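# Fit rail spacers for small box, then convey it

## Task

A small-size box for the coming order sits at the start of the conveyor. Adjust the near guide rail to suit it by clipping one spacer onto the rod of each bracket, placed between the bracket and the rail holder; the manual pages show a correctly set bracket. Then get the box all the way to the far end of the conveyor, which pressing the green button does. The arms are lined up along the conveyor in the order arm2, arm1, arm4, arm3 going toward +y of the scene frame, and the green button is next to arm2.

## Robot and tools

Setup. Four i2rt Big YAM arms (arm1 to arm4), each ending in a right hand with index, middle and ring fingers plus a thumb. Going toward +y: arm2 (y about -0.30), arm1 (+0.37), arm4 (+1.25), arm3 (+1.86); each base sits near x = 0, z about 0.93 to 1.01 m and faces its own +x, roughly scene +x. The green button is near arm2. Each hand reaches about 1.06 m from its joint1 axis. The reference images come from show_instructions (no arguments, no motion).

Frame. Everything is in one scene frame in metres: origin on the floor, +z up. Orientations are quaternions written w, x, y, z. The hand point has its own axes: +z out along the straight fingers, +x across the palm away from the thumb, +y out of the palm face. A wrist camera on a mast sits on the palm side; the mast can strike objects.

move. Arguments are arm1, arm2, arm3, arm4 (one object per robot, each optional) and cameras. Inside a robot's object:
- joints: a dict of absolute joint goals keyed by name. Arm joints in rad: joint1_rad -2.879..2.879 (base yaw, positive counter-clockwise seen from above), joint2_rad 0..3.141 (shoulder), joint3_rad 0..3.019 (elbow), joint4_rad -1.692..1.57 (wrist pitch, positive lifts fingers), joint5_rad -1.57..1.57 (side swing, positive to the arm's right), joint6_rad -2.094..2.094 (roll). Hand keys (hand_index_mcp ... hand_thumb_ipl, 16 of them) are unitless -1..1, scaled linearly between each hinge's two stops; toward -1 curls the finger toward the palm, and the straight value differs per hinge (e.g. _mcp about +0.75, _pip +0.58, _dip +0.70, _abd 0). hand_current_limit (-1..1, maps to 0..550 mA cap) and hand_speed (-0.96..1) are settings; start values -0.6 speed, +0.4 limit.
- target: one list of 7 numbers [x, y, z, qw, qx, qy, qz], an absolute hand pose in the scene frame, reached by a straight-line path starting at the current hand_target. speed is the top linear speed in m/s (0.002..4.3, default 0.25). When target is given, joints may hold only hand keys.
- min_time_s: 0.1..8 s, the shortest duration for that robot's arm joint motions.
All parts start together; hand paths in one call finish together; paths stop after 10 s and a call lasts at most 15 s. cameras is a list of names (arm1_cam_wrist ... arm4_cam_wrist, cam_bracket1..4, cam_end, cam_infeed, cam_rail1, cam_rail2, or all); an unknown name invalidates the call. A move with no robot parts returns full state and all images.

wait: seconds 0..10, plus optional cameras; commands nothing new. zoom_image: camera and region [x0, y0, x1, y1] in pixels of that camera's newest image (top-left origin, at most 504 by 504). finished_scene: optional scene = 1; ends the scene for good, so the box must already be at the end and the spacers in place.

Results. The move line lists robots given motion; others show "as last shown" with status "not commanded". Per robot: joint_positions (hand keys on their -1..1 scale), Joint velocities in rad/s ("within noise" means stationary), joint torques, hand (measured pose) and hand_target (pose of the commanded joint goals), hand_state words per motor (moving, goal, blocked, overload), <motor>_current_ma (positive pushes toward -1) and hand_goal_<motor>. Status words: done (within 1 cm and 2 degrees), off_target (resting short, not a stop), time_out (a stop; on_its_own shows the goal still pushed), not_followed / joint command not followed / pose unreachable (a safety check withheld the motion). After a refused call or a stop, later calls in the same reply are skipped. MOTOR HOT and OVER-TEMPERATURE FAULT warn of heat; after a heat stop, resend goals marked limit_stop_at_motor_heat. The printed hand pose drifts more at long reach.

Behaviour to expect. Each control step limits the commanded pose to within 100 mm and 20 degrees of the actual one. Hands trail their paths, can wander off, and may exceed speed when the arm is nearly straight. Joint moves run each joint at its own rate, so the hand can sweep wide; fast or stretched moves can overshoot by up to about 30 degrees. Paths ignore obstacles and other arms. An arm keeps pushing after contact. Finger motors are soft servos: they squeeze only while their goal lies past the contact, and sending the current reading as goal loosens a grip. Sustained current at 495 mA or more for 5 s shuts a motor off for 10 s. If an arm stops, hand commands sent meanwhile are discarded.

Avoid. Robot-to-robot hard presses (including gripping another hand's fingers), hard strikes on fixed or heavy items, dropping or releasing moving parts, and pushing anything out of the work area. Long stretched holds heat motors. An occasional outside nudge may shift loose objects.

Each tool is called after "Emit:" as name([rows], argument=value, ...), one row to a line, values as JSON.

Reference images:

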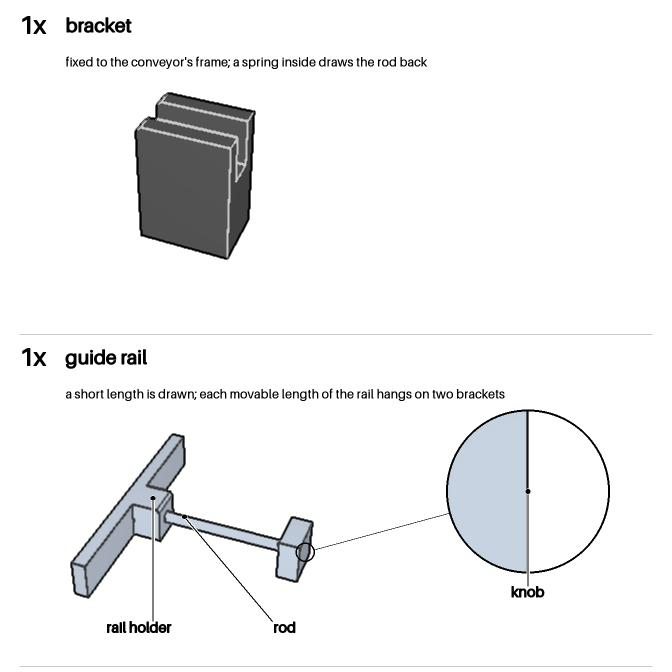

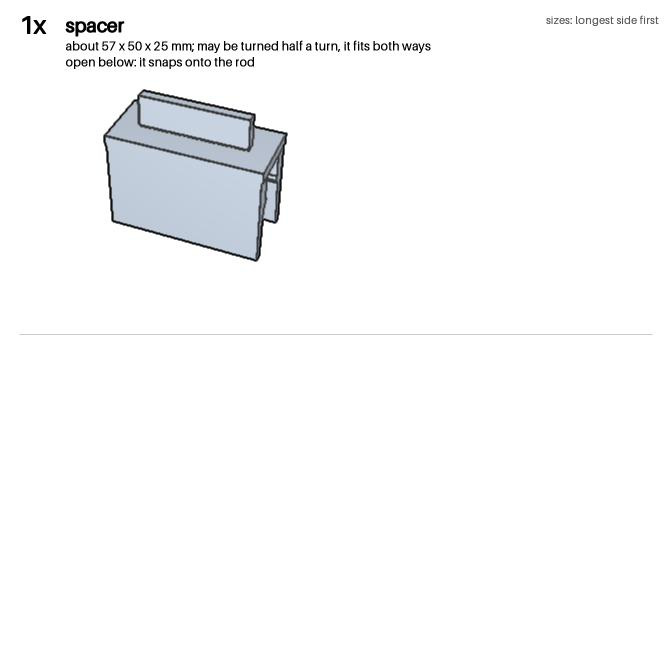

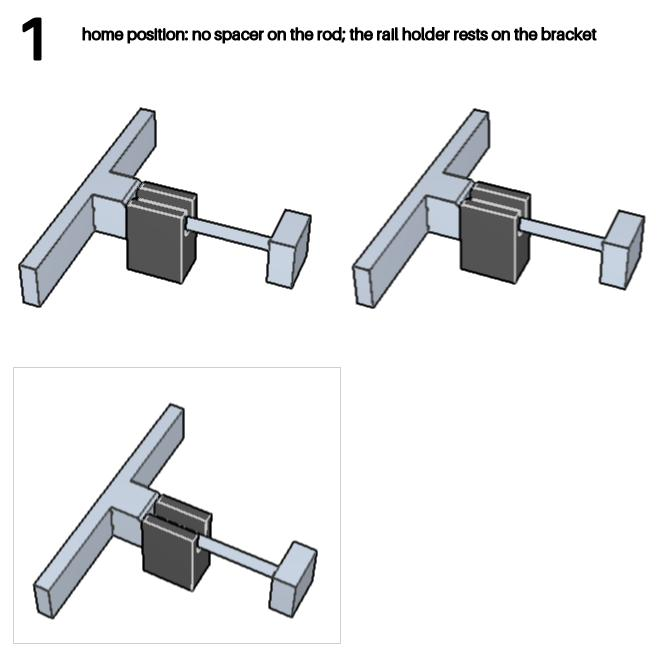

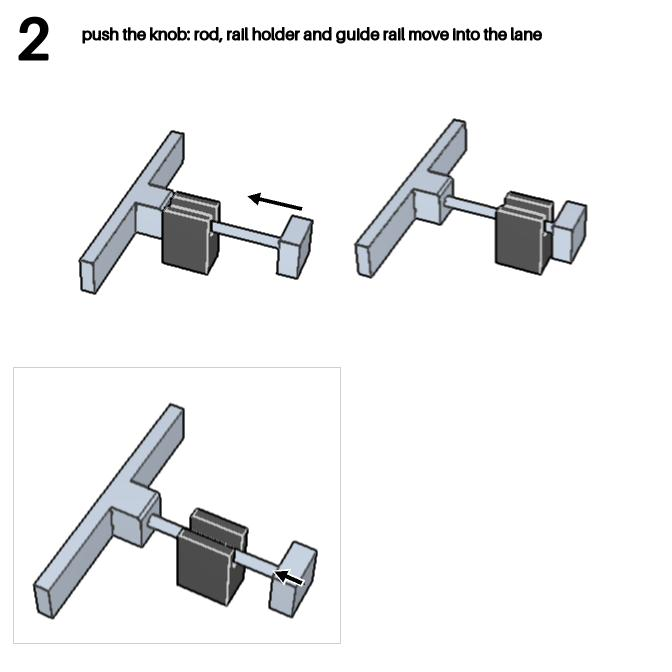

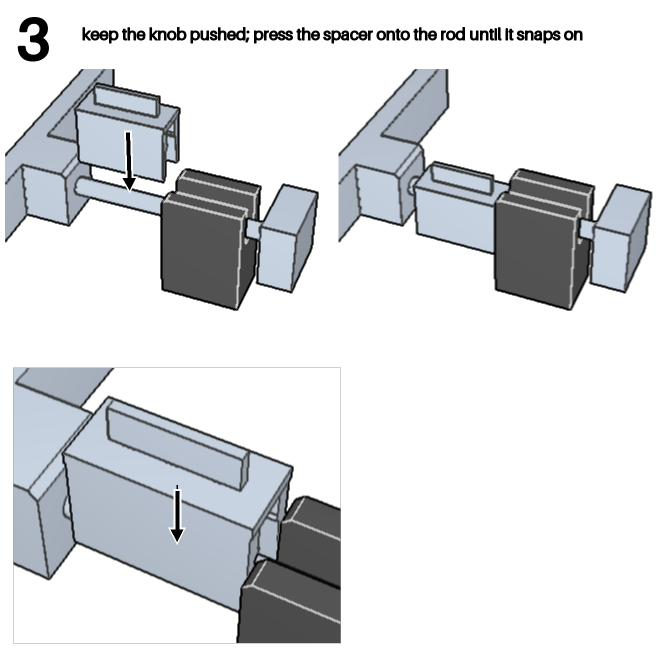

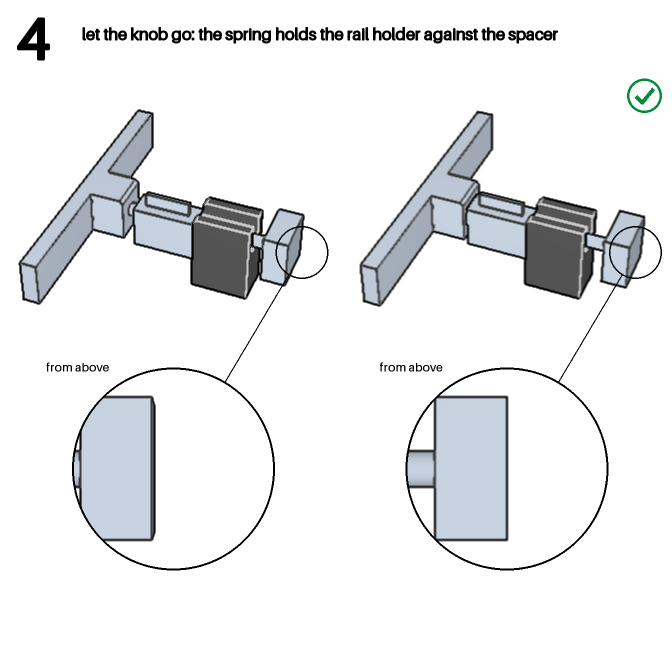

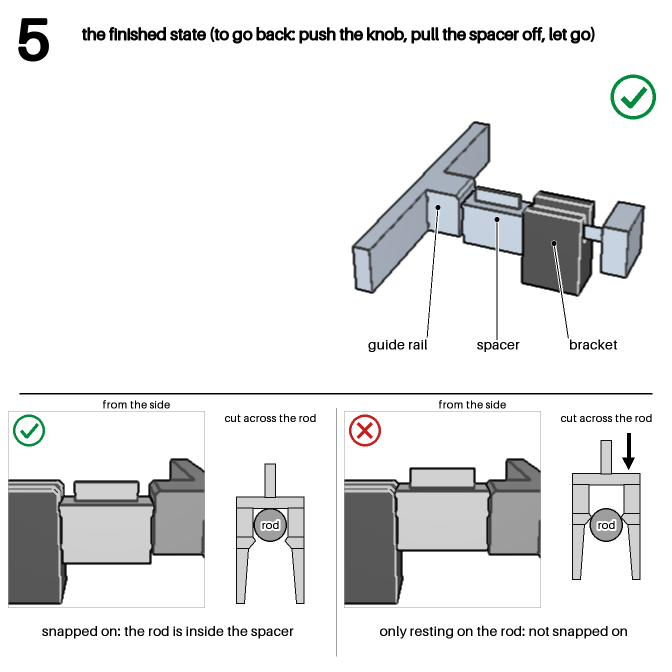

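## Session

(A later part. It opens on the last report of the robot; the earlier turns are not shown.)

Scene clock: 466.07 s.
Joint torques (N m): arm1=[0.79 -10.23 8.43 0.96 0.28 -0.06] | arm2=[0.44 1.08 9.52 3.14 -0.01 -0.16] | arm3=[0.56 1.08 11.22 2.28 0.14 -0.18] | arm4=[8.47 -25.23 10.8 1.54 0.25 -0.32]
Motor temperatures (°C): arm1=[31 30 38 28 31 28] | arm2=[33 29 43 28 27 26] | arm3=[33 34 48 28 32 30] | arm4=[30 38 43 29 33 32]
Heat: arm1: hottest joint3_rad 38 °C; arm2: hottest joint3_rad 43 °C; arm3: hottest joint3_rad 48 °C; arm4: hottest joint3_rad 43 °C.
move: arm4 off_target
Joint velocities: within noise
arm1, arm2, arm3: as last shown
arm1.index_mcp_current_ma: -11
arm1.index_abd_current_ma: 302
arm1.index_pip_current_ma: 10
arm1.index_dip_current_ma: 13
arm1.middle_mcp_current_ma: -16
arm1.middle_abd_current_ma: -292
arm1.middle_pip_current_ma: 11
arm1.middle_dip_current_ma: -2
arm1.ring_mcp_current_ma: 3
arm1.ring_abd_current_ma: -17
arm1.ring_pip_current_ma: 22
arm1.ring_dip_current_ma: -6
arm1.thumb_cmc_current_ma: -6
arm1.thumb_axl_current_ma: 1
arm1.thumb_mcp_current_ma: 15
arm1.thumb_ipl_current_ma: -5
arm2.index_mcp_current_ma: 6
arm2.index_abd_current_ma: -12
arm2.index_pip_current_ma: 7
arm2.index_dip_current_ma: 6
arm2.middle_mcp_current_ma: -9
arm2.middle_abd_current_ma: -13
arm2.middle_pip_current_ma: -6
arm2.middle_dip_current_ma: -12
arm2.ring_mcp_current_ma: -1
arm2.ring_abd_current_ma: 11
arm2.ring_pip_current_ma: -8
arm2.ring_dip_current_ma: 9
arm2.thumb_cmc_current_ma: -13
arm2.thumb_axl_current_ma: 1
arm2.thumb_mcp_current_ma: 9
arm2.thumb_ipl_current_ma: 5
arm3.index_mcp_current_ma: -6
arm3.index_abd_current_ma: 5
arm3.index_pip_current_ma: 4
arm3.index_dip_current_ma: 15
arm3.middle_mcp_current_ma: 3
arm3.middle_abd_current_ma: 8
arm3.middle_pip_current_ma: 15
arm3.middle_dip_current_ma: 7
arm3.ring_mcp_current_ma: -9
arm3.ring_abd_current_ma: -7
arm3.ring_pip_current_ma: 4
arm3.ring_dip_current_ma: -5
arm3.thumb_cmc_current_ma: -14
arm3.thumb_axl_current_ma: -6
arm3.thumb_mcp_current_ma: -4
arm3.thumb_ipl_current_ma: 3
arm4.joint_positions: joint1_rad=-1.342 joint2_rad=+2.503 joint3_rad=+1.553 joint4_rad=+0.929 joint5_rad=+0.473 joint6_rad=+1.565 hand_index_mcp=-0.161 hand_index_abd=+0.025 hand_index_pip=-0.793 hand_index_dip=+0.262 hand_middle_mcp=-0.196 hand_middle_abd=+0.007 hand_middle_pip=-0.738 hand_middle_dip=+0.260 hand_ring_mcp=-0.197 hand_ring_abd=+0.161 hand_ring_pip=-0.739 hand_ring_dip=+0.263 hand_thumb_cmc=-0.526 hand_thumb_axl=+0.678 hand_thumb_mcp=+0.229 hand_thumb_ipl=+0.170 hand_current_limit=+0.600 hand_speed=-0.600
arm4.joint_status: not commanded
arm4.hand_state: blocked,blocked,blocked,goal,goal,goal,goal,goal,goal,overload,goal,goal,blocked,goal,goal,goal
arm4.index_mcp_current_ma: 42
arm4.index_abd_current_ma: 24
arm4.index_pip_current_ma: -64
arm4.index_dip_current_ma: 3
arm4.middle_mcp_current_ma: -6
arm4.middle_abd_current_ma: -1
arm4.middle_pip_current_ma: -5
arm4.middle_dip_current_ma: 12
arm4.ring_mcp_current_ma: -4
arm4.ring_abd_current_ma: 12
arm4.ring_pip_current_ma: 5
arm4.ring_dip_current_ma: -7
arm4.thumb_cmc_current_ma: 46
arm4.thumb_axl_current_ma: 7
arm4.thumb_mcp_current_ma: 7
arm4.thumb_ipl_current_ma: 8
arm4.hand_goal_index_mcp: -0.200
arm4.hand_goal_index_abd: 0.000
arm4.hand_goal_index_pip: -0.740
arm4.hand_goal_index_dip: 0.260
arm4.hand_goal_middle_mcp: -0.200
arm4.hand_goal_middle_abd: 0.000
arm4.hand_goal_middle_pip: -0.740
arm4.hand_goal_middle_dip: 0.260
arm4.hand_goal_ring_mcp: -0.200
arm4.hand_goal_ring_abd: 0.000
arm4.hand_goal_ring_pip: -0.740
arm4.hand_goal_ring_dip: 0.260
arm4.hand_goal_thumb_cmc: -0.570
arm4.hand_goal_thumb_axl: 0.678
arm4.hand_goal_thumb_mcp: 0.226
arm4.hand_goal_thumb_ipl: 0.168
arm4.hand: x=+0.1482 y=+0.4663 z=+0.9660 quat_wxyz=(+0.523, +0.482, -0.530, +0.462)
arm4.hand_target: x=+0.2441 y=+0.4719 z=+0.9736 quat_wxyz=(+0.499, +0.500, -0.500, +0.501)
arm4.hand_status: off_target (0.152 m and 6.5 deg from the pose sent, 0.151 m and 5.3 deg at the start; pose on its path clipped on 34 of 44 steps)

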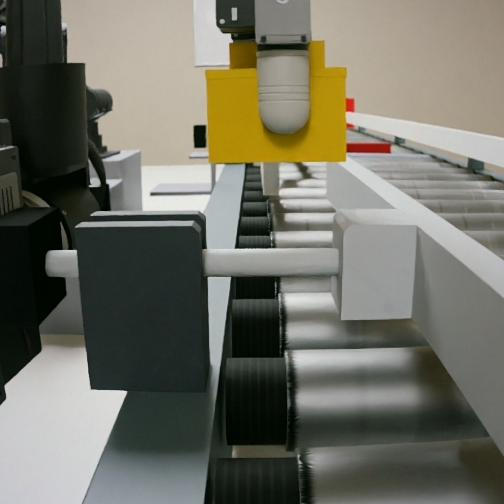

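Emit:
move(arm4={"target":[0.125,0.46,1.005,0.5,0.5,-0.5,0.5],"speed":0.12}, cameras=["cam_bracket1","cam_rail1","arm4_cam_wrist"])

Emit:
zoom_image(camera="cam_rail1", region=[20, 240, 260, 420])

Scene clock: 475.27 s.
Joint torques (N m): arm1=[0.62 -10.34 8.4 0.96 0.28 -0.06] | arm2=[0.5 0.62 9.58 3.03 -0.01 -0.06] | arm3=[0.56 1.14 11.22 2.26 0.14 -0.18] | arm4=[0.62 -27.05 5.61 2.84 -0.01 -0.33]
Motor temperatures (°C): arm1=[31 30 37 28 31 28] | arm2=[33 29 43 28 27 26] | arm3=[33 34 48 28 32 30] | arm4=[30 39 44 29 33 32]
Heat: arm1: hottest joint3_rad 37 °C; arm2: hottest joint3_rad 43 °C; arm3: hottest joint3_rad 48 °C; arm4: hottest joint3_rad 44 °C.
move: arm4 done
Joint velocities: within noise
arm1: as last shown
arm1.index_mcp_current_ma: -1
arm1.index_abd_current_ma: 313
arm1.index_pip_current_ma: -3
arm1.index_dip_current_ma: 15
arm1.middle_mcp_current_ma: 7
arm1.middle_abd_current_ma: -311
arm1.middle_pip_current_ma: -15
arm1.middle_dip_current_ma: -7
arm1.ring_mcp_current_ma: -6
arm1.ring_abd_current_ma: -2
arm1.ring_pip_current_ma: 6
arm1.ring_dip_current_ma: 10
arm1.thumb_cmc_current_ma: -1
arm1.thumb_axl_current_ma: -3
arm1.thumb_mcp_current_ma: 18
arm1.thumb_ipl_current_ma: -17
arm2.joint_positions: joint1_rad=+0.167 joint2_rad=+0.587 joint3_rad=+1.378 joint4_rad=-1.264 joint5_rad=+0.057 joint6_rad=+1.034 hand_index_mcp=+0.755 hand_index_abd=+0.000 hand_index_pip=+0.577 hand_index_dip=+0.696 hand_middle_mcp=+0.755 hand_middle_abd=+0.000 hand_middle_pip=+0.577 hand_middle_dip=+0.696 hand_ring_mcp=+0.755 hand_ring_abd=+0.000 hand_ring_pip=+0.577 hand_ring_dip=+0.696 hand_thumb_cmc=+0.715 hand_thumb_axl=+0.677 hand_thumb_mcp=+0.226 hand_thumb_ipl=+0.168 hand_current_limit=+0.400 hand_speed=-0.600
arm2.joint_status: not commanded
arm2.hand_state: goal,goal,goal,goal,goal,goal,goal,goal,goal,goal,goal,goal,goal,goal,goal,goal
arm2.index_mcp_current_ma: 0
arm2.index_abd_current_ma: -17
arm2.index_pip_current_ma: 25
arm2.index_dip_current_ma: 8
arm2.middle_mcp_current_ma: 1
arm2.middle_abd_current_ma: -13
arm2.middle_pip_current_ma: -8
arm2.middle_dip_current_ma: -3
arm2.ring_mcp_current_ma: -6
arm2.ring_abd_current_ma: 4
arm2.ring_pip_current_ma: -9
arm2.ring_dip_current_ma: 1
arm2.thumb_cmc_current_ma: 0
arm2.thumb_axl_current_ma: -6
arm2.thumb_mcp_current_ma: -2
arm2.thumb_ipl_current_ma: 6
arm2.hand_goal_index_mcp: 0.754
arm2.hand_goal_index_abd: 0.000
arm2.hand_goal_index_pip: 0.576
arm2.hand_goal_index_dip: 0.696
arm2.hand_goal_middle_mcp: 0.754
arm2.hand_goal_middle_abd: 0.000
arm2.hand_goal_middle_pip: 0.576
arm2.hand_goal_middle_dip: 0.696
arm2.hand_goal_ring_mcp: 0.754
arm2.hand_goal_ring_abd: 0.000
arm2.hand_goal_ring_pip: 0.576
arm2.hand_goal_ring_dip: 0.696
arm2.hand_goal_thumb_cmc: 0.714
arm2.hand_goal_thumb_axl: 0.678
arm2.hand_goal_thumb_mcp: 0.226
arm2.hand_goal_thumb_ipl: 0.168
arm2.hand: x=+0.1797 y=-0.3972 z=+1.5491 quat_wxyz=(+0.151, +0.824, +0.215, +0.502)
arm2.hand_target: x=+0.1765 y=-0.3975 z=+1.5621 quat_wxyz=(+0.154, +0.817, +0.213, +0.514)
arm2.hand_status: not commanded
arm3.joint_positions: joint1_rad=-0.104 joint2_rad=+0.612 joint3_rad=+1.327 joint4_rad=-1.152 joint5_rad=+0.038 joint6_rad=+1.084 hand_index_mcp=+0.756 hand_index_abd=+0.001 hand_index_pip=+0.577 hand_index_dip=+0.696 hand_middle_mcp=+0.756 hand_middle_abd=+0.002 hand_middle_pip=+0.577 hand_middle_dip=+0.696 hand_ring_mcp=+0.756 hand_ring_abd=+0.001 hand_ring_pip=+0.577 hand_ring_dip=+0.696 hand_thumb_cmc=+0.715 hand_thumb_axl=+0.677 hand_thumb_mcp=+0.226 hand_thumb_ipl=+0.168 hand_current_limit=+0.400 hand_speed=-0.600
arm3.joint_status: not commanded
arm3.hand_state: goal,goal,goal,goal,goal,goal,goal,goal,goal,goal,goal,goal,goal,goal,goal,goal
arm3.index_mcp_current_ma: -8
arm3.index_abd_current_ma: 12
arm3.index_pip_current_ma: 5
arm3.index_dip_current_ma: 18
arm3.middle_mcp_current_ma: 4
arm3.middle_abd_current_ma: 7
arm3.middle_pip_current_ma: 12
arm3.middle_dip_current_ma: 7
arm3.ring_mcp_current_ma: -4
arm3.ring_abd_current_ma: 14
arm3.ring_pip_current_ma: -2
arm3.ring_dip_current_ma: -4
arm3.thumb_cmc_current_ma: -2
arm3.thumb_axl_current_ma: -1
arm3.thumb_mcp_current_ma: 2
arm3.thumb_ipl_current_ma: 4
arm3.hand_goal_index_mcp: 0.754
arm3.hand_goal_index_abd: 0.000
arm3.hand_goal_index_pip: 0.576
arm3.hand_goal_index_dip: 0.696
arm3.hand_goal_middle_mcp: 0.754
arm3.hand_goal_middle_abd: 0.000
arm3.hand_goal_middle_pip: 0.576
arm3.hand_goal_middle_dip: 0.696
arm3.hand_goal_ring_mcp: 0.754
arm3.hand_goal_ring_abd: 0.000
arm3.hand_goal_ring_pip: 0.576
arm3.hand_goal_ring_dip: 0.696
arm3.hand_goal_thumb_cmc: 0.714
arm3.hand_goal_thumb_axl: 0.678
arm3.hand_goal_thumb_mcp: 0.226
arm3.hand_goal_thumb_ipl: 0.168
arm3.hand: x=+0.1920 y=+1.7236 z=+1.4967 quat_wxyz=(+0.183, +0.835, +0.123, +0.504)
arm3.hand_target: x=+0.1889 y=+1.7240 z=+1.5076 quat_wxyz=(+0.186, +0.829, +0.122, +0.514)
arm3.hand_status: not commanded
arm4.joint_positions: joint1_rad=-1.392 joint2_rad=+2.411 joint3_rad=+1.465 joint4_rad=+0.942 joint5_rad=+0.308 joint6_rad=+1.565 hand_index_mcp=-0.187 hand_index_abd=+0.021 hand_index_pip=-0.762 hand_index_dip=+0.256 hand_middle_mcp=-0.193 hand_middle_abd=+0.007 hand_middle_pip=-0.737 hand_middle_dip=+0.260 hand_ring_mcp=-0.194 hand_ring_abd=+0.161 hand_ring_pip=-0.739 hand_ring_dip=+0.263 hand_thumb_cmc=-0.526 hand_thumb_axl=+0.678 hand_thumb_mcp=+0.229 hand_thumb_ipl=+0.170 hand_current_limit=+0.600 hand_speed=-0.600
arm4.joint_status: not commanded
arm4.hand_state: goal,blocked,blocked,goal,goal,goal,goal,goal,goal,overload,goal,goal,blocked,goal,goal,goal
arm4.index_mcp_current_ma: 14
arm4.index_abd_current_ma: 18
arm4.index_pip_current_ma: -23
arm4.index_dip_current_ma: -3
arm4.middle_mcp_current_ma: 3
arm4.middle_abd_current_ma: 3
arm4.middle_pip_current_ma: -6
arm4.middle_dip_current_ma: 11
arm4.ring_mcp_current_ma: -2
arm4.ring_abd_current_ma: 4
arm4.ring_pip_current_ma: -1
arm4.ring_dip_current_ma: -7
arm4.thumb_cmc_current_ma: 55
arm4.thumb_axl_current_ma: 3
arm4.thumb_mcp_current_ma: 5
arm4.thumb_ipl_current_ma: 11
arm4.hand_goal_index_mcp: -0.200
arm4.hand_goal_index_abd: 0.000
arm4.hand_goal_index_pip: -0.740
arm4.hand_goal_index_dip: 0.260
arm4.hand_goal_middle_mcp: -0.200
arm4.hand_goal_middle_abd: 0.000
arm4.hand_goal_middle_pip: -0.740
arm4.hand_goal_middle_dip: 0.260
arm4.hand_goal_ring_mcp: -0.200
arm4.hand_goal_ring_abd: 0.000
arm4.hand_goal_ring_pip: -0.740
arm4.hand_goal_ring_dip: 0.260
arm4.hand_goal_thumb_cmc: -0.570
arm4.hand_goal_thumb_axl: 0.678
arm4.hand_goal_thumb_mcp: 0.226
arm4.hand_goal_thumb_ipl: 0.168
arm4.hand: x=+0.1315 y=+0.4591 z=+1.0004 quat_wxyz=(+0.497, +0.505, -0.500, +0.497)
arm4.hand_target: x=+0.1250 y=+0.4599 z=+1.0049 quat_wxyz=(+0.500, +0.500, -0.500, +0.500)
arm4.hand_status: done (0.008 m and 0.8 deg from the pose sent, 0.046 m and 6.5 deg at the start)
pictures: arm4_cam_wrist, cam_bracket1, cam_rail1
arm4_cam_wrist: T_world_to_cam=[[-0.6207, -0.00534, -0.78403, 0.90523], [0.49242, 0.7755, -0.39512, -0.07727], [0.61013, -0.63133, -0.47872, 0.80612]] pos_world=[0.10809, 0.57369, 1.06511]

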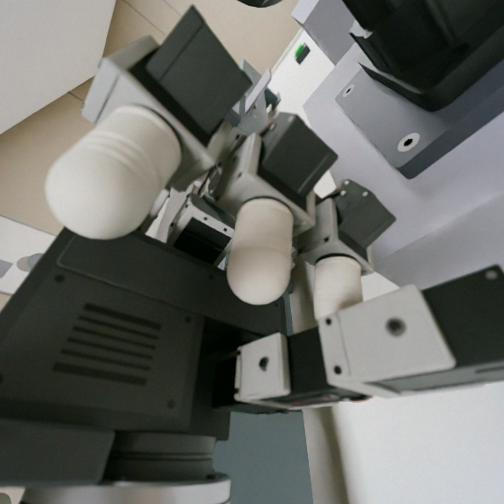

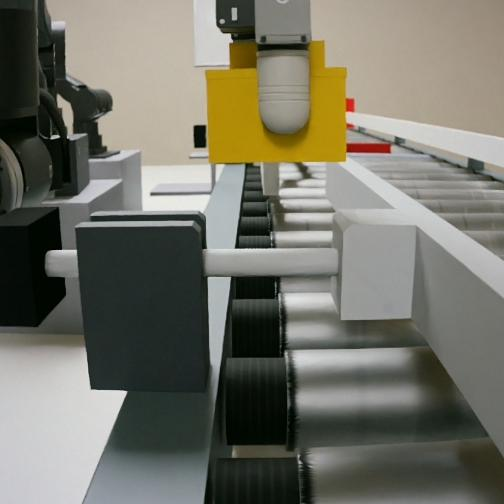

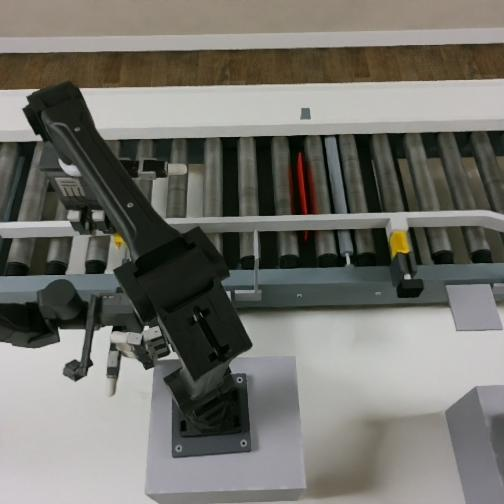

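Scaled by 2.100 from the camera's image (finer frame: 720x720).

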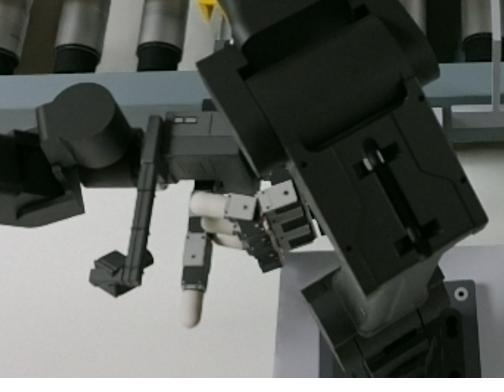

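Emit:
move(arm4={"target":[0.18,0.455,1.01,0.5,0.5,-0.5,0.5],"speed":0.08}, cameras=["cam_bracket1","cam_rail1"])

Emit:
zoom_image(camera="cam_bracket1", region=[0, 160, 360, 400])

Scene clock: 486.23 s.
Joint torques (N m): arm1=[0.62 -10.29 8.44 1.02 0.28 -0.06] | arm2=[0.03 1.38 9.52 2.88 0.03 -0.11] | arm3=[0.56 1.14 11.22 2.25 0.14 -0.18] | arm4=[2.43 -25.82 10.37 1.83 0.02 -0.28]
Motor temperatures (°C): arm1=[31 30 37 27 31 28] | arm2=[33 29 43 28 27 26] | arm3=[33 34 48 28 32 30] | arm4=[30 38 41 30 33 32]
Heat: arm1: hottest joint3_rad 37 °C; arm2: hottest joint3_rad 43 °C; arm3: hottest joint3_rad 48 °C; arm4: hottest joint3_rad 41 °C.
move: arm4 off_target
Joint velocities: within noise
arm1, arm2, arm3: as last shown
arm1.index_mcp_current_ma: 8
arm1.index_abd_current_ma: 294
arm1.index_pip_current_ma: 14
arm1.index_dip_current_ma: -1
arm1.middle_mcp_current_ma: -8
arm1.middle_abd_current_ma: -292
arm1.middle_pip_current_ma: -9
arm1.middle_dip_current_ma: 9
arm1.ring_mcp_current_ma: 8
arm1.ring_abd_current_ma: -5
arm1.ring_pip_current_ma: 10
arm1.ring_dip_current_ma: -6
arm1.thumb_cmc_current_ma: 2
arm1.thumb_axl_current_ma: 12
arm1.thumb_mcp_current_ma: -4
arm1.thumb_ipl_current_ma: -28
arm2.index_mcp_current_ma: 17
arm2.index_abd_current_ma: 12
arm2.index_pip_current_ma: 14
arm2.index_dip_current_ma: 5
arm2.middle_mcp_current_ma: -6
arm2.middle_abd_current_ma: 3
arm2.middle_pip_current_ma: -5
arm2.middle_dip_current_ma: -2
arm2.ring_mcp_current_ma: -24
arm2.ring_abd_current_ma: -2
arm2.ring_dip_current_ma: -1
arm2.thumb_cmc_current_ma: 8
arm2.thumb_axl_current_ma: 5
arm2.thumb_mcp_current_ma: 8
arm2.thumb_ipl_current_ma: -7
arm3.index_mcp_current_ma: -12
arm3.index_abd_current_ma: 11
arm3.index_pip_current_ma: 3
arm3.index_dip_current_ma: 10
arm3.middle_mcp_current_ma: -3
arm3.middle_abd_current_ma: 8
arm3.middle_pip_current_ma: 15
arm3.middle_dip_current_ma: 13
arm3.ring_mcp_current_ma: -15
arm3.ring_abd_current_ma: 8
arm3.ring_pip_current_ma: -1
arm3.ring_dip_current_ma: -1
arm3.thumb_cmc_current_ma: 0
arm3.thumb_axl_current_ma: 2
arm3.thumb_mcp_current_ma: 0
arm3.thumb_ipl_current_ma: -2
arm4.joint_positions: joint1_rad=-1.349 joint2_rad=+2.411 joint3_rad=+1.475 joint4_rad=+0.908 joint5_rad=+0.385 joint6_rad=+1.558 hand_index_mcp=-0.187 hand_index_abd=+0.021 hand_index_pip=-0.762 hand_index_dip=+0.256 hand_middle_mcp=-0.192 hand_middle_abd=+0.007 hand_middle_pip=-0.740 hand_middle_dip=+0.260 hand_ring_mcp=-0.195 hand_ring_abd=+0.161 hand_ring_pip=-0.739 hand_ring_dip=+0.259 hand_thumb_cmc=-0.527 hand_thumb_axl=+0.678 hand_thumb_mcp=+0.229 hand_thumb_ipl=+0.170 hand_current_limit=+0.600 hand_speed=-0.600
arm4.joint_status: not commanded
arm4.hand_state: goal,blocked,blocked,goal,goal,goal,goal,goal,goal,overload,goal,goal,blocked,goal,goal,goal
arm4.index_mcp_current_ma: 5
arm4.index_abd_current_ma: 15
arm4.index_pip_current_ma: -20
arm4.index_dip_current_ma: 4
arm4.middle_mcp_current_ma: 5
arm4.middle_abd_current_ma: 4
arm4.middle_pip_current_ma: -10
arm4.middle_dip_current_ma: 5
arm4.ring_mcp_current_ma: 1
arm4.ring_abd_current_ma: 4
arm4.ring_pip_current_ma: 2
arm4.ring_dip_current_ma: -7
arm4.thumb_cmc_current_ma: 51
arm4.thumb_axl_current_ma: 8
arm4.thumb_mcp_current_ma: 4
arm4.thumb_ipl_current_ma: 15
arm4.hand_goal_index_mcp: -0.200
arm4.hand_goal_index_abd: 0.000
arm4.hand_goal_index_pip: -0.740
arm4.hand_goal_index_dip: 0.260
arm4.hand_goal_middle_mcp: -0.200
arm4.hand_goal_middle_abd: 0.000
arm4.hand_goal_middle_pip: -0.740
arm4.hand_goal_middle_dip: 0.260
arm4.hand_goal_ring_mcp: -0.200
arm4.hand_goal_ring_abd: 0.000
arm4.hand_goal_ring_pip: -0.740
arm4.hand_goal_ring_dip: 0.260
arm4.hand_goal_thumb_cmc: -0.570
arm4.hand_goal_thumb_axl: 0.678
arm4.hand_goal_thumb_mcp: 0.226
arm4.hand_goal_thumb_ipl: 0.168
arm4.hand: x=+0.1525 y=+0.4687 z=+0.9987 quat_wxyz=(+0.503, +0.507, -0.510, +0.479)
arm4.hand_target: x=+0.1798 y=+0.4573 z=+1.0107 quat_wxyz=(+0.500, +0.500, -0.500, +0.500)
arm4.hand_status: off_target (0.033 m and 2.8 deg from the pose sent, 0.049 m and 0.8 deg at the start)

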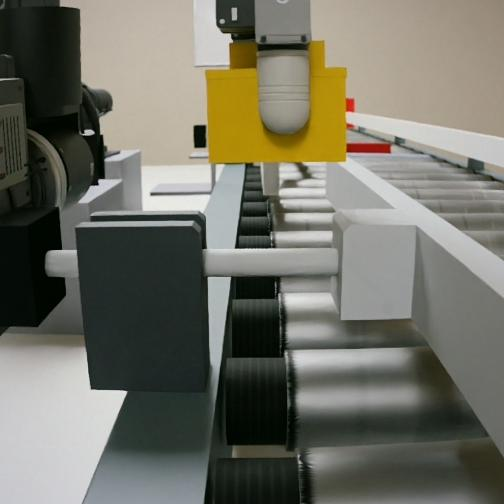

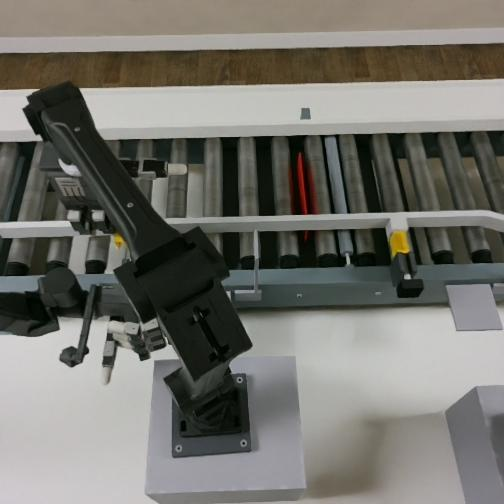

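Scaled by 1.400 from the camera's image (finer frame: 720x720).

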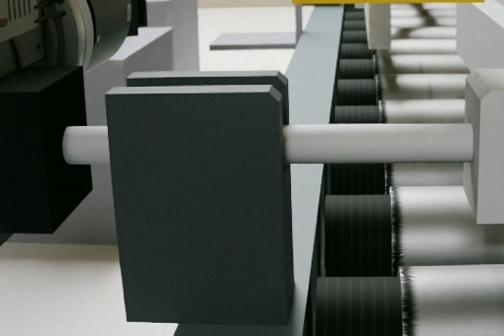

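Emit:
move(arm4={"target":[0.23,0.455,1.01,0.5,0.5,-0.5,0.5],"speed":0.08}, cameras=["cam_bracket1"])

Emit:
zoom_image(camera="cam_bracket1", region=[0, 100, 360, 340])

Scene clock: 491.50 s.
Joint torques (N m): arm1=[0.67 -10.23 8.4 0.99 0.28 -0.08] | arm2=[0.26 2.02 9.7 3.1 0.03 -0.11] | arm3=[0.5 1.08 11.21 2.26 0.14 -0.18] | arm4=[7 -25.41 11.86 1.66 -0.39 -0.25]
Motor temperatures (°C): arm1=[31 30 37 27 30 28] | arm2=[33 29 43 28 27 26] | arm3=[33 34 48 28 32 30] | arm4=[30 38 42 30 33 32]
Heat: arm1: hottest joint3_rad 37 °C; arm2: hottest joint3_rad 43 °C; arm3: hottest joint3_rad 48 °C; arm4: hottest joint3_rad 42 °C.
move: arm4 off_target
Joint velocities: within noise
arm1, arm2, arm3: as last shown
arm1.index_mcp_current_ma: 20
arm1.index_abd_current_ma: 296
arm1.index_pip_current_ma: 8
arm1.index_dip_current_ma: -3
arm1.middle_mcp_current_ma: 15
arm1.middle_abd_current_ma: -300
arm1.middle_pip_current_ma: 5
arm1.middle_dip_current_ma: -5
arm1.ring_mcp_current_ma: 9
arm1.ring_abd_current_ma: -10
arm1.ring_pip_current_ma: 1
arm1.ring_dip_current_ma: -18
arm1.thumb_cmc_current_ma: -6
arm1.thumb_axl_current_ma: 17
arm1.thumb_mcp_current_ma: 4
arm1.thumb_ipl_current_ma: 1
arm2.index_mcp_current_ma: -6
arm2.index_pip_current_ma: 5
arm2.index_dip_current_ma: 2
arm2.middle_mcp_current_ma: 4
arm2.middle_pip_current_ma: -17
arm2.middle_dip_current_ma: -7
arm2.ring_mcp_current_ma: -7
arm2.ring_abd_current_ma: 9
arm2.ring_pip_current_ma: -4
arm2.ring_dip_current_ma: -4
arm2.thumb_cmc_current_ma: 0
arm2.thumb_axl_current_ma: 16
arm2.thumb_mcp_current_ma: -12
arm2.thumb_ipl_current_ma: 4
arm3.index_mcp_current_ma: -5
arm3.index_abd_current_ma: 9
arm3.index_pip_current_ma: 5
arm3.index_dip_current_ma: 7
arm3.middle_mcp_current_ma: 4
arm3.middle_abd_current_ma: 10
arm3.middle_pip_current_ma: 3
arm3.middle_dip_current_ma: 8
arm3.ring_mcp_current_ma: -10
arm3.ring_abd_current_ma: 9
arm3.ring_pip_current_ma: -8
arm3.ring_dip_current_ma: 1
arm3.thumb_cmc_current_ma: -6
arm3.thumb_axl_current_ma: -9
arm3.thumb_mcp_current_ma: -12
arm4.joint_positions: joint1_rad=-1.340 joint2_rad=+2.424 joint3_rad=+1.507 joint4_rad=+0.877 joint5_rad=+0.465 joint6_rad=+1.557 hand_index_mcp=-0.187 hand_index_abd=+0.021 hand_index_pip=-0.762 hand_index_dip=+0.256 hand_middle_mcp=-0.192 hand_middle_abd=+0.007 hand_middle_pip=-0.740 hand_middle_dip=+0.260 hand_ring_mcp=-0.193 hand_ring_abd=+0.161 hand_ring_pip=-0.739 hand_ring_dip=+0.259 hand_thumb_cmc=-0.527 hand_thumb_axl=+0.678 hand_thumb_mcp=+0.229 hand_thumb_ipl=+0.170 hand_current_limit=+0.600 hand_speed=-0.600
arm4.joint_status: not commanded
arm4.hand_state: goal,blocked,blocked,goal,goal,goal,goal,goal,goal,overload,goal,goal,blocked,goal,goal,goal
arm4.index_mcp_current_ma: 3
arm4.index_abd_current_ma: 23
arm4.index_pip_current_ma: -20
arm4.index_dip_current_ma: 2
arm4.middle_mcp_current_ma: 3
arm4.middle_abd_current_ma: 11
arm4.middle_pip_current_ma: -3
arm4.middle_dip_current_ma: 11
arm4.ring_mcp_current_ma: 7
arm4.ring_abd_current_ma: 5
arm4.ring_pip_current_ma: -4
arm4.ring_dip_current_ma: -9
arm4.thumb_cmc_current_ma: 53
arm4.thumb_axl_current_ma: 4
arm4.thumb_mcp_current_ma: 9
arm4.thumb_ipl_current_ma: 5
arm4.hand_goal_index_mcp: -0.200
arm4.hand_goal_index_abd: 0.000
arm4.hand_goal_index_pip: -0.740
arm4.hand_goal_index_dip: 0.260
arm4.hand_goal_middle_mcp: -0.200
arm4.hand_goal_middle_abd: 0.000
arm4.hand_goal_middle_pip: -0.740
arm4.hand_goal_middle_dip: 0.260
arm4.hand_goal_ring_mcp: -0.200
arm4.hand_goal_ring_abd: 0.000
arm4.hand_goal_ring_pip: -0.740
arm4.hand_goal_ring_dip: 0.260
arm4.hand_goal_thumb_cmc: -0.570
arm4.hand_goal_thumb_axl: 0.678
arm4.hand_goal_thumb_mcp: 0.226
arm4.hand_goal_thumb_ipl: 0.168
arm4.hand: x=+0.1485 y=+0.4699 z=+0.9975 quat_wxyz=(+0.520, +0.492, -0.528, +0.456)
arm4.hand_target: x=+0.2278 y=+0.4643 z=+1.0119 quat_wxyz=(+0.499, +0.500, -0.500, +0.500)
arm4.hand_status: off_target (0.084 m and 6.4 deg from the pose sent, 0.080 m and 2.8 deg at the start)

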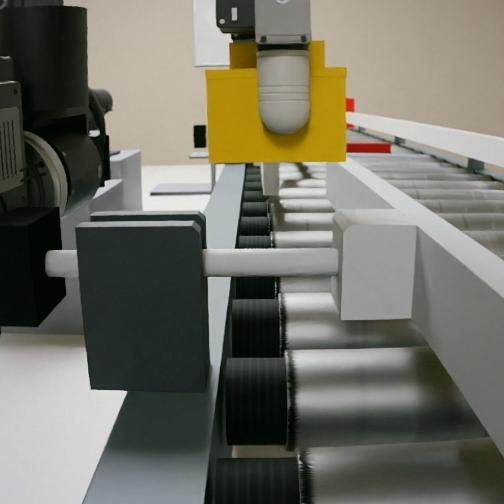

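Scaled by 1.400 from the camera's image (finer frame: 720x720).

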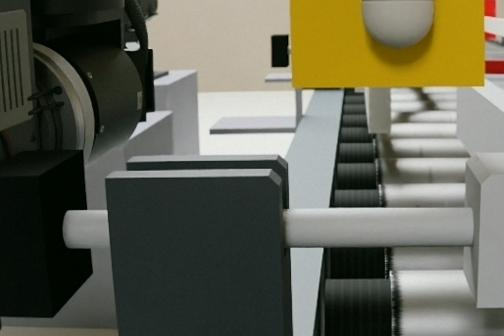

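Emit:
move(arm4={"target":[0.30,0.455,1.01,0.4545,0.5417,-0.4545,0.5417],"speed":0.8}, cameras=["cam_bracket1","cam_rail1"])

Emit:
zoom_image(camera="cam_bracket1", region=[0, 100, 360, 340])

Scene clock: 517.40 s.
Joint torques (N m): arm1=[0.5 -10.23 8.43 0.96 0.28 -0.07] | arm2=[0.38 1.9 9.58 2.95 0.04 -0.09] | arm3=[0.5 1.08 11.19 2.26 0.14 -0.18] | arm4=[8.23 -26.11 9.28 2.65 -1.14 -0.19]
Motor temperatures (°C): arm1=[31 30 37 27 30 28] | arm2=[33 29 44 28 27 26] | arm3=[33 34 48 28 32 30] | arm4=[30 40 46 29 34 32]
Heat: arm1: hottest joint3_rad 37 °C; arm2: hottest joint3_rad 44 °C; arm3: hottest joint3_rad 48 °C; arm4: hottest joint3_rad 46 °C.
move: arm4 off_target
Joint velocities: within noise
arm1.joint_positions: joint1_rad=+0.513 joint2_rad=+1.338 joint3_rad=+1.251 joint4_rad=-1.462 joint5_rad=+0.005 joint6_rad=+0.563 hand_index_mcp=+0.756 hand_index_abd=-0.004 hand_index_pip=+0.577 hand_index_dip=+0.696 hand_middle_mcp=+0.735 hand_middle_abd=+0.015 hand_middle_pip=+0.573 hand_middle_dip=+0.693 hand_ring_mcp=+0.751 hand_ring_abd=-0.016 hand_ring_pip=+0.566 hand_ring_dip=+0.696 hand_thumb_cmc=+0.712 hand_thumb_axl=+0.677 hand_thumb_mcp=+0.215 hand_thumb_ipl=+0.168 hand_current_limit=+0.600 hand_speed=-0.600
arm1.joint_status: not commanded
arm1.hand_state: goal,blocked,goal,goal,goal,blocked,goal,goal,goal,goal,goal,goal,goal,goal,goal,goal
arm1.index_mcp_current_ma: -10
arm1.index_abd_current_ma: 307
arm1.index_pip_current_ma: 16
arm1.index_dip_current_ma: 16
arm1.middle_mcp_current_ma: -3
arm1.middle_abd_current_ma: -300
arm1.middle_pip_current_ma: -24
arm1.middle_dip_current_ma: -5
arm1.ring_mcp_current_ma: -13
arm1.ring_abd_current_ma: -8
arm1.ring_pip_current_ma: 7
arm1.ring_dip_current_ma: 4
arm1.thumb_cmc_current_ma: -5
arm1.thumb_axl_current_ma: -10
arm1.thumb_mcp_current_ma: -2
arm1.thumb_ipl_current_ma: -6
arm1.hand_goal_index_mcp: 0.754
arm1.hand_goal_index_abd: -1.000
arm1.hand_goal_index_pip: 0.576
arm1.hand_goal_index_dip: 0.696
arm1.hand_goal_middle_mcp: 0.754
arm1.hand_goal_middle_abd: 1.000
arm1.hand_goal_middle_pip: 0.576
arm1.hand_goal_middle_dip: 0.696
arm1.hand_goal_ring_mcp: 0.754
arm1.hand_goal_ring_abd: 0.000
arm1.hand_goal_ring_pip: 0.576
arm1.hand_goal_ring_dip: 0.696
arm1.hand_goal_thumb_cmc: 0.714
arm1.hand_goal_thumb_axl: 0.678
arm1.hand_goal_thumb_mcp: 0.226
arm1.hand_goal_thumb_ipl: 0.168
arm1.hand: x=+0.4628 y=+0.5502 z=+1.1683 quat_wxyz=(+0.001, +0.709, +0.705, +0.008)
arm1.hand_target: x=+0.4652 y=+0.5490 z=+1.1581 quat_wxyz=(+0.000, +0.707, +0.707, +0.000)
arm1.hand_status: not commanded
arm2, arm3: as last shown
arm2.index_mcp_current_ma: 11
arm2.index_abd_current_ma: -10
arm2.index_pip_current_ma: 2
arm2.index_dip_current_ma: 5
arm2.middle_mcp_current_ma: -12
arm2.middle_abd_current_ma: -23
arm2.middle_pip_current_ma: -12
arm2.middle_dip_current_ma: 1
arm2.ring_mcp_current_ma: -1
arm2.ring_abd_current_ma: 28
arm2.ring_pip_current_ma: -12
arm2.ring_dip_current_ma: 15
arm2.thumb_cmc_current_ma: 14
arm2.thumb_axl_current_ma: 5
arm2.thumb_mcp_current_ma: 7
arm2.thumb_ipl_current_ma: -21
arm3.index_mcp_current_ma: -6
arm3.index_abd_current_ma: 3
arm3.index_pip_current_ma: 6
arm3.index_dip_current_ma: 18
arm3.middle_mcp_current_ma: -2
arm3.middle_abd_current_ma: 11
arm3.middle_pip_current_ma: 2
arm3.ring_mcp_current_ma: -7
arm3.ring_pip_current_ma: -3
arm3.ring_dip_current_ma: 0
arm3.thumb_cmc_current_ma: -2
arm3.thumb_axl_current_ma: 6
arm3.thumb_mcp_current_ma: 4
arm3.thumb_ipl_current_ma: 3
arm4.joint_positions: joint1_rad=-1.351 joint2_rad=+2.424 joint3_rad=+1.507 joint4_rad=+0.884 joint5_rad=+0.319 joint6_rad=+1.551 hand_index_mcp=-0.187 hand_index_abd=+0.021 hand_index_pip=-0.762 hand_index_dip=+0.256 hand_middle_mcp=-0.193 hand_middle_abd=+0.007 hand_middle_pip=-0.740 hand_middle_dip=+0.260 hand_ring_mcp=-0.193 hand_ring_abd=+0.161 hand_ring_pip=-0.739 hand_ring_dip=+0.259 hand_thumb_cmc=-0.527 hand_thumb_axl=+0.678 hand_thumb_mcp=+0.229 hand_thumb_ipl=+0.170 hand_current_limit=+0.600 hand_speed=-0.600
arm4.joint_status: not commanded
arm4.hand_state: goal,blocked,blocked,goal,goal,goal,goal,goal,goal,overload,goal,goal,blocked,goal,goal,goal
arm4.index_mcp_current_ma: 7
arm4.index_abd_current_ma: 13
arm4.index_pip_current_ma: -22
arm4.index_dip_current_ma: -4
arm4.middle_mcp_current_ma: 2
arm4.middle_abd_current_ma: 6
arm4.middle_pip_current_ma: -9
arm4.middle_dip_current_ma: 0
arm4.ring_mcp_current_ma: 12
arm4.ring_abd_current_ma: 5
arm4.ring_pip_current_ma: 8
arm4.ring_dip_current_ma: -13
arm4.thumb_cmc_current_ma: 41
arm4.thumb_axl_current_ma: -1
arm4.thumb_mcp_current_ma: 9
arm4.thumb_ipl_current_ma: 10
arm4.hand_goal_index_mcp: -0.200
arm4.hand_goal_index_abd: 0.000
arm4.hand_goal_index_pip: -0.740
arm4.hand_goal_index_dip: 0.260
arm4.hand_goal_middle_mcp: -0.200
arm4.hand_goal_middle_abd: 0.000
arm4.hand_goal_middle_pip: -0.740
arm4.hand_goal_middle_dip: 0.260
arm4.hand_goal_ring_mcp: -0.200
arm4.hand_goal_ring_abd: 0.000
arm4.hand_goal_ring_pip: -0.740
arm4.hand_goal_ring_dip: 0.260
arm4.hand_goal_thumb_cmc: -0.570
arm4.hand_goal_thumb_axl: 0.678
arm4.hand_goal_thumb_mcp: 0.226
arm4.hand_goal_thumb_ipl: 0.168
arm4.hand: x=+0.1652 y=+0.4551 z=+0.9984 quat_wxyz=(+0.488, +0.526, -0.493, +0.492)
arm4.hand_target: x=+0.2609 y=+0.4640 z=+1.0082 quat_wxyz=(+0.454, +0.542, -0.455, +0.542)
arm4.hand_status: off_target (0.135 m and 8.4 deg from the pose sent, 0.153 m and 16.0 deg at the start; pose on its path clipped on 25 of 30 steps)

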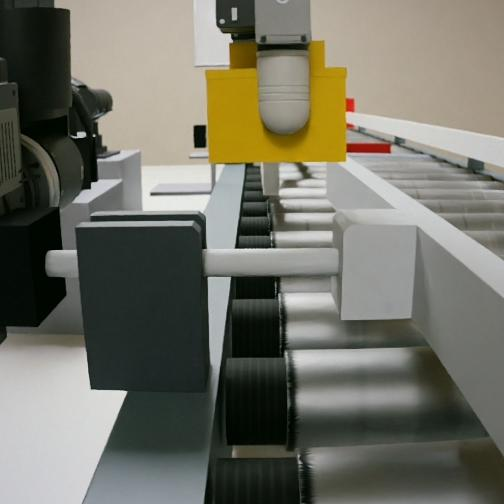

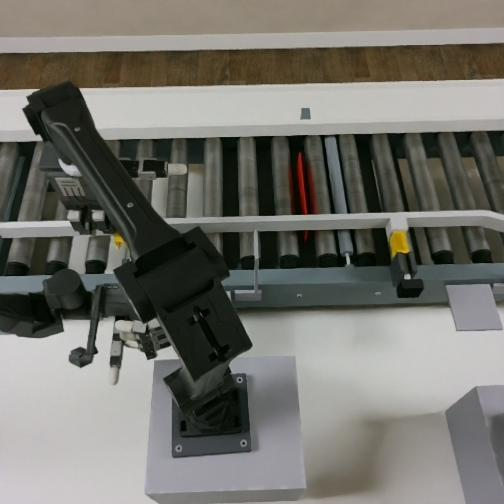

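Scaled by 1.400 from the camera's image (finer frame: 720x720).

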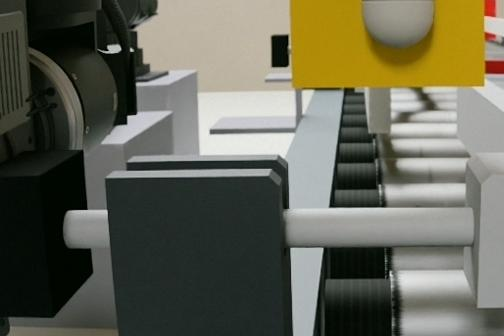

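Emit:
move(arm4={"target":[0.34,0.455,1.01,0.4545,0.5417,-0.4545,0.5417],"speed":1.0}, cameras=["cam_bracket1"])

Scene clock: 525.43 s.
Joint torques (N m): arm1=[0.73 -10.34 8.43 0.95 0.28 -0.06] | arm2=[0.44 1.61 9.48 2.96 -0.01 -0.12] | arm3=[0.5 1.08 11.22 2.26 0.14 -0.18] | arm4=[8.35 -25.58 9.33 2.8 -1.12 -0.2]
Motor temperatures (°C): arm1=[31 30 37 27 30 28] | arm2=[33 29 44 28 27 26] | arm3=[33 34 48 28 32 30] | arm4=[30 40 45 30 34 32]
Heat: arm1: hottest joint3_rad 37 °C; arm2: hottest joint3_rad 44 °C; arm3: hottest joint3_rad 48 °C; arm4: hottest joint3_rad 45 °C.
move: arm4 off_target
Joint velocities: within noise
arm1, arm2, arm3: as last shown
arm1.index_mcp_current_ma: -15
arm1.index_abd_current_ma: 312
arm1.index_pip_current_ma: -5
arm1.index_dip_current_ma: 7
arm1.middle_mcp_current_ma: -7
arm1.middle_abd_current_ma: -291
arm1.middle_pip_current_ma: -12
arm1.middle_dip_current_ma: -7
arm1.ring_mcp_current_ma: -7
arm1.ring_abd_current_ma: -9
arm1.ring_pip_current_ma: 16
arm1.ring_dip_current_ma: 18
arm1.thumb_cmc_current_ma: -10
arm1.thumb_axl_current_ma: 13
arm1.thumb_mcp_current_ma: 24
arm1.thumb_ipl_current_ma: -8
arm2.index_mcp_current_ma: 5
arm2.index_abd_current_ma: 10
arm2.index_pip_current_ma: 15
arm2.index_dip_current_ma: 9
arm2.middle_mcp_current_ma: -6
arm2.middle_abd_current_ma: 7
arm2.middle_pip_current_ma: 9
arm2.middle_dip_current_ma: 4
arm2.ring_abd_current_ma: 8
arm2.ring_pip_current_ma: 23
arm2.ring_dip_current_ma: 6
arm2.thumb_cmc_current_ma: 1
arm2.thumb_axl_current_ma: 3
arm2.thumb_mcp_current_ma: 11
arm2.thumb_ipl_current_ma: 7
arm3.index_abd_current_ma: 4
arm3.index_pip_current_ma: -2
arm3.index_dip_current_ma: 5
arm3.middle_mcp_current_ma: 5
arm3.middle_pip_current_ma: 1
arm3.middle_dip_current_ma: 16
arm3.ring_mcp_current_ma: -5
arm3.ring_abd_current_ma: 6
arm3.ring_pip_current_ma: -1
arm3.ring_dip_current_ma: -2
arm3.thumb_cmc_current_ma: -1
arm3.thumb_axl_current_ma: -2
arm3.thumb_mcp_current_ma: -10
arm3.thumb_ipl_current_ma: -1
arm4.joint_positions: joint1_rad=-1.351 joint2_rad=+2.424 joint3_rad=+1.507 joint4_rad=+0.884 joint5_rad=+0.319 joint6_rad=+1.551 hand_index_mcp=-0.187 hand_index_abd=+0.021 hand_index_pip=-0.762 hand_index_dip=+0.256 hand_middle_mcp=-0.193 hand_middle_abd=+0.007 hand_middle_pip=-0.740 hand_middle_dip=+0.260 hand_ring_mcp=-0.193 hand_ring_abd=+0.161 hand_ring_pip=-0.739 hand_ring_dip=+0.259 hand_thumb_cmc=-0.527 hand_thumb_axl=+0.678 hand_thumb_mcp=+0.229 hand_thumb_ipl=+0.170 hand_current_limit=+0.600 hand_speed=-0.600
arm4.joint_status: not commanded
arm4.hand_state: goal,blocked,blocked,goal,goal,goal,goal,goal,goal,overload,goal,goal,blocked,goal,goal,goal
arm4.index_mcp_current_ma: 11
arm4.index_abd_current_ma: 19
arm4.index_pip_current_ma: -24
arm4.index_dip_current_ma: 0
arm4.middle_mcp_current_ma: 3
arm4.middle_abd_current_ma: -5
arm4.middle_pip_current_ma: -8
arm4.middle_dip_current_ma: 10
arm4.ring_mcp_current_ma: 3
arm4.ring_abd_current_ma: 3
arm4.ring_pip_current_ma: 2
arm4.ring_dip_current_ma: -9
arm4.thumb_cmc_current_ma: 52
arm4.thumb_axl_current_ma: 2
arm4.thumb_mcp_current_ma: 4
arm4.thumb_ipl_current_ma: 11
arm4.hand_goal_index_mcp: -0.200
arm4.hand_goal_index_abd: 0.000
arm4.hand_goal_index_pip: -0.740
arm4.hand_goal_index_dip: 0.260
arm4.hand_goal_middle_mcp: -0.200
arm4.hand_goal_middle_abd: 0.000
arm4.hand_goal_middle_pip: -0.740
arm4.hand_goal_middle_dip: 0.260
arm4.hand_goal_ring_mcp: -0.200
arm4.hand_goal_ring_abd: 0.000
arm4.hand_goal_ring_pip: -0.740
arm4.hand_goal_ring_dip: 0.260
arm4.hand_goal_thumb_cmc: -0.570
arm4.hand_goal_thumb_axl: 0.678
arm4.hand_goal_thumb_mcp: 0.226
arm4.hand_goal_thumb_ipl: 0.168
arm4.hand: x=+0.1652 y=+0.4551 z=+0.9984 quat_wxyz=(+0.488, +0.526, -0.493, +0.492)
arm4.hand_target: x=+0.2610 y=+0.4641 z=+1.0065 quat_wxyz=(+0.454, +0.542, -0.455, +0.542)
arm4.hand_status: off_target (0.175 m and 8.4 deg from the pose sent, 0.175 m and 8.4 deg at the start; pose on its path clipped on 27 of 29 steps)

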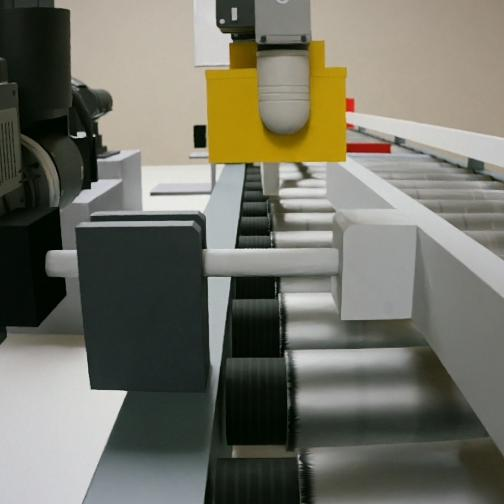

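Emit:
move(arm4={"joints":{"joint1_rad":-1.13,"joint5_rad":0.25},"min_time_s":2}, cameras=["cam_bracket1"])

Scene clock: 533.83 s.
Joint torques (N m): arm1=[0.73 -10.17 8.46 0.98 0.29 -0.07] | arm2=[0.56 1.32 9.51 3.08 -0.04 -0.05] | arm3=[0.56 1.14 11.21 2.26 0.14 -0.18] | arm4=[15.56 -25.93 9.28 2.8 -1.9 -0.2]
Motor temperatures (°C): arm1=[31 30 37 27 30 28] | arm2=[33 29 44 28 27 26] | arm3=[33 34 48 28 32 30] | arm4=[31 40 45 30 36 32]
Heat: arm1: hottest joint3_rad 37 °C; arm2: hottest joint3_rad 44 °C; arm3: hottest joint3_rad 48 °C; arm4: hottest joint3_rad 45 °C.
move: arm4 time_out
Joint velocities: within noise
arm1, arm2, arm3: as last shown
arm1.index_mcp_current_ma: -3
arm1.index_abd_current_ma: 302
arm1.index_pip_current_ma: 11
arm1.index_dip_current_ma: 0
arm1.middle_mcp_current_ma: -11
arm1.middle_abd_current_ma: -305
arm1.middle_pip_current_ma: 24
arm1.middle_dip_current_ma: 9
arm1.ring_mcp_current_ma: 2
arm1.ring_abd_current_ma: -10
arm1.ring_pip_current_ma: 13
arm1.ring_dip_current_ma: -11
arm1.thumb_cmc_current_ma: -1
arm1.thumb_axl_current_ma: 19
arm1.thumb_mcp_current_ma: 3
arm1.thumb_ipl_current_ma: -7
arm2.index_mcp_current_ma: 10
arm2.index_abd_current_ma: -11
arm2.index_pip_current_ma: 24
arm2.index_dip_current_ma: 3
arm2.middle_mcp_current_ma: -4
arm2.middle_abd_current_ma: 0
arm2.middle_pip_current_ma: 3
arm2.middle_dip_current_ma: 1
arm2.ring_mcp_current_ma: -14
arm2.ring_abd_current_ma: 31
arm2.ring_pip_current_ma: -14
arm2.ring_dip_current_ma: 3
arm2.thumb_cmc_current_ma: 4
arm2.thumb_axl_current_ma: -3
arm2.thumb_mcp_current_ma: 5
arm2.thumb_ipl_current_ma: -3
arm3.index_mcp_current_ma: -5
arm3.index_abd_current_ma: 3
arm3.index_pip_current_ma: -3
arm3.index_dip_current_ma: 9
arm3.middle_mcp_current_ma: -4
arm3.middle_abd_current_ma: 3
arm3.middle_pip_current_ma: 3
arm3.middle_dip_current_ma: 13
arm3.ring_mcp_current_ma: -16
arm3.ring_abd_current_ma: -1
arm3.ring_dip_current_ma: -3
arm3.thumb_cmc_current_ma: -6
arm3.thumb_axl_current_ma: -9
arm3.thumb_mcp_current_ma: -1
arm3.thumb_ipl_current_ma: 1
arm4.joint_positions: joint1_rad=-1.348 joint2_rad=+2.424 joint3_rad=+1.507 joint4_rad=+0.884 joint5_rad=+0.302 joint6_rad=+1.551 hand_index_mcp=-0.187 hand_index_abd=+0.021 hand_index_pip=-0.762 hand_index_dip=+0.256 hand_middle_mcp=-0.193 hand_middle_abd=+0.007 hand_middle_pip=-0.740 hand_middle_dip=+0.260 hand_ring_mcp=-0.193 hand_ring_abd=+0.161 hand_ring_pip=-0.739 hand_ring_dip=+0.259 hand_thumb_cmc=-0.527 hand_thumb_axl=+0.678 hand_thumb_mcp=+0.229 hand_thumb_ipl=+0.170 hand_current_limit=+0.600 hand_speed=-0.600
arm4.joint_status: joint1_rad time_out (moved +0.003 of +0.221); joint5_rad time_out (moved -0.017 of -0.069)
arm4.hand_state: goal,blocked,blocked,goal,goal,goal,goal,goal,goal,overload,goal,goal,blocked,goal,goal,goal
arm4.index_mcp_current_ma: 6
arm4.index_abd_current_ma: 16
arm4.index_pip_current_ma: -25
arm4.index_dip_current_ma: 6
arm4.middle_mcp_current_ma: 2
arm4.middle_abd_current_ma: 4
arm4.middle_pip_current_ma: -11
arm4.middle_dip_current_ma: 14
arm4.ring_mcp_current_ma: 9
arm4.ring_abd_current_ma: 4
arm4.ring_pip_current_ma: -1
arm4.ring_dip_current_ma: -10
arm4.thumb_cmc_current_ma: 45
arm4.thumb_axl_current_ma: 0
arm4.thumb_mcp_current_ma: 5
arm4.thumb_ipl_current_ma: 13
arm4.hand_goal_index_mcp: -0.200
arm4.hand_goal_index_abd: 0.000
arm4.hand_goal_index_pip: -0.740
arm4.hand_goal_index_dip: 0.260
arm4.hand_goal_middle_mcp: -0.200
arm4.hand_goal_middle_abd: 0.000
arm4.hand_goal_middle_pip: -0.740
arm4.hand_goal_middle_dip: 0.260
arm4.hand_goal_ring_mcp: -0.200
arm4.hand_goal_ring_abd: 0.000
arm4.hand_goal_ring_pip: -0.740
arm4.hand_goal_ring_dip: 0.260
arm4.hand_goal_thumb_cmc: -0.570
arm4.hand_goal_thumb_axl: 0.678
arm4.hand_goal_thumb_mcp: 0.226
arm4.hand_goal_thumb_ipl: 0.168
arm4.on_its_own: joint1_rad reads -1.348 and still pushes toward -1.130 since a time_out; joint5_rad reads +0.302 and still pushes toward +0.250 since a time_out
arm4.hand: x=+0.1703 y=+0.4542 z=+0.9983 quat_wxyz=(+0.483, +0.530, -0.488, +0.497)
arm4.hand_target: x=+0.3547 y=+0.4955 z=+1.0070 quat_wxyz=(+0.412, +0.574, -0.413, +0.574)
arm4.hand_status: not commanded

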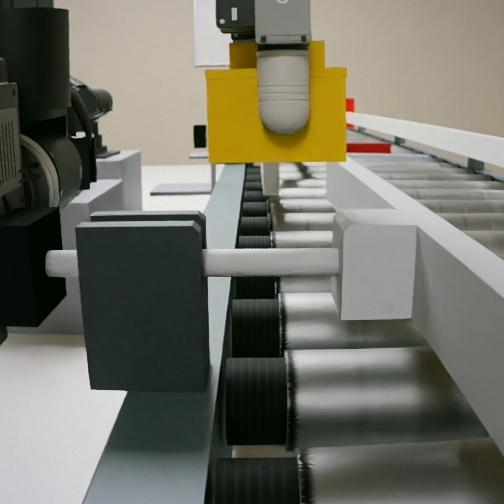

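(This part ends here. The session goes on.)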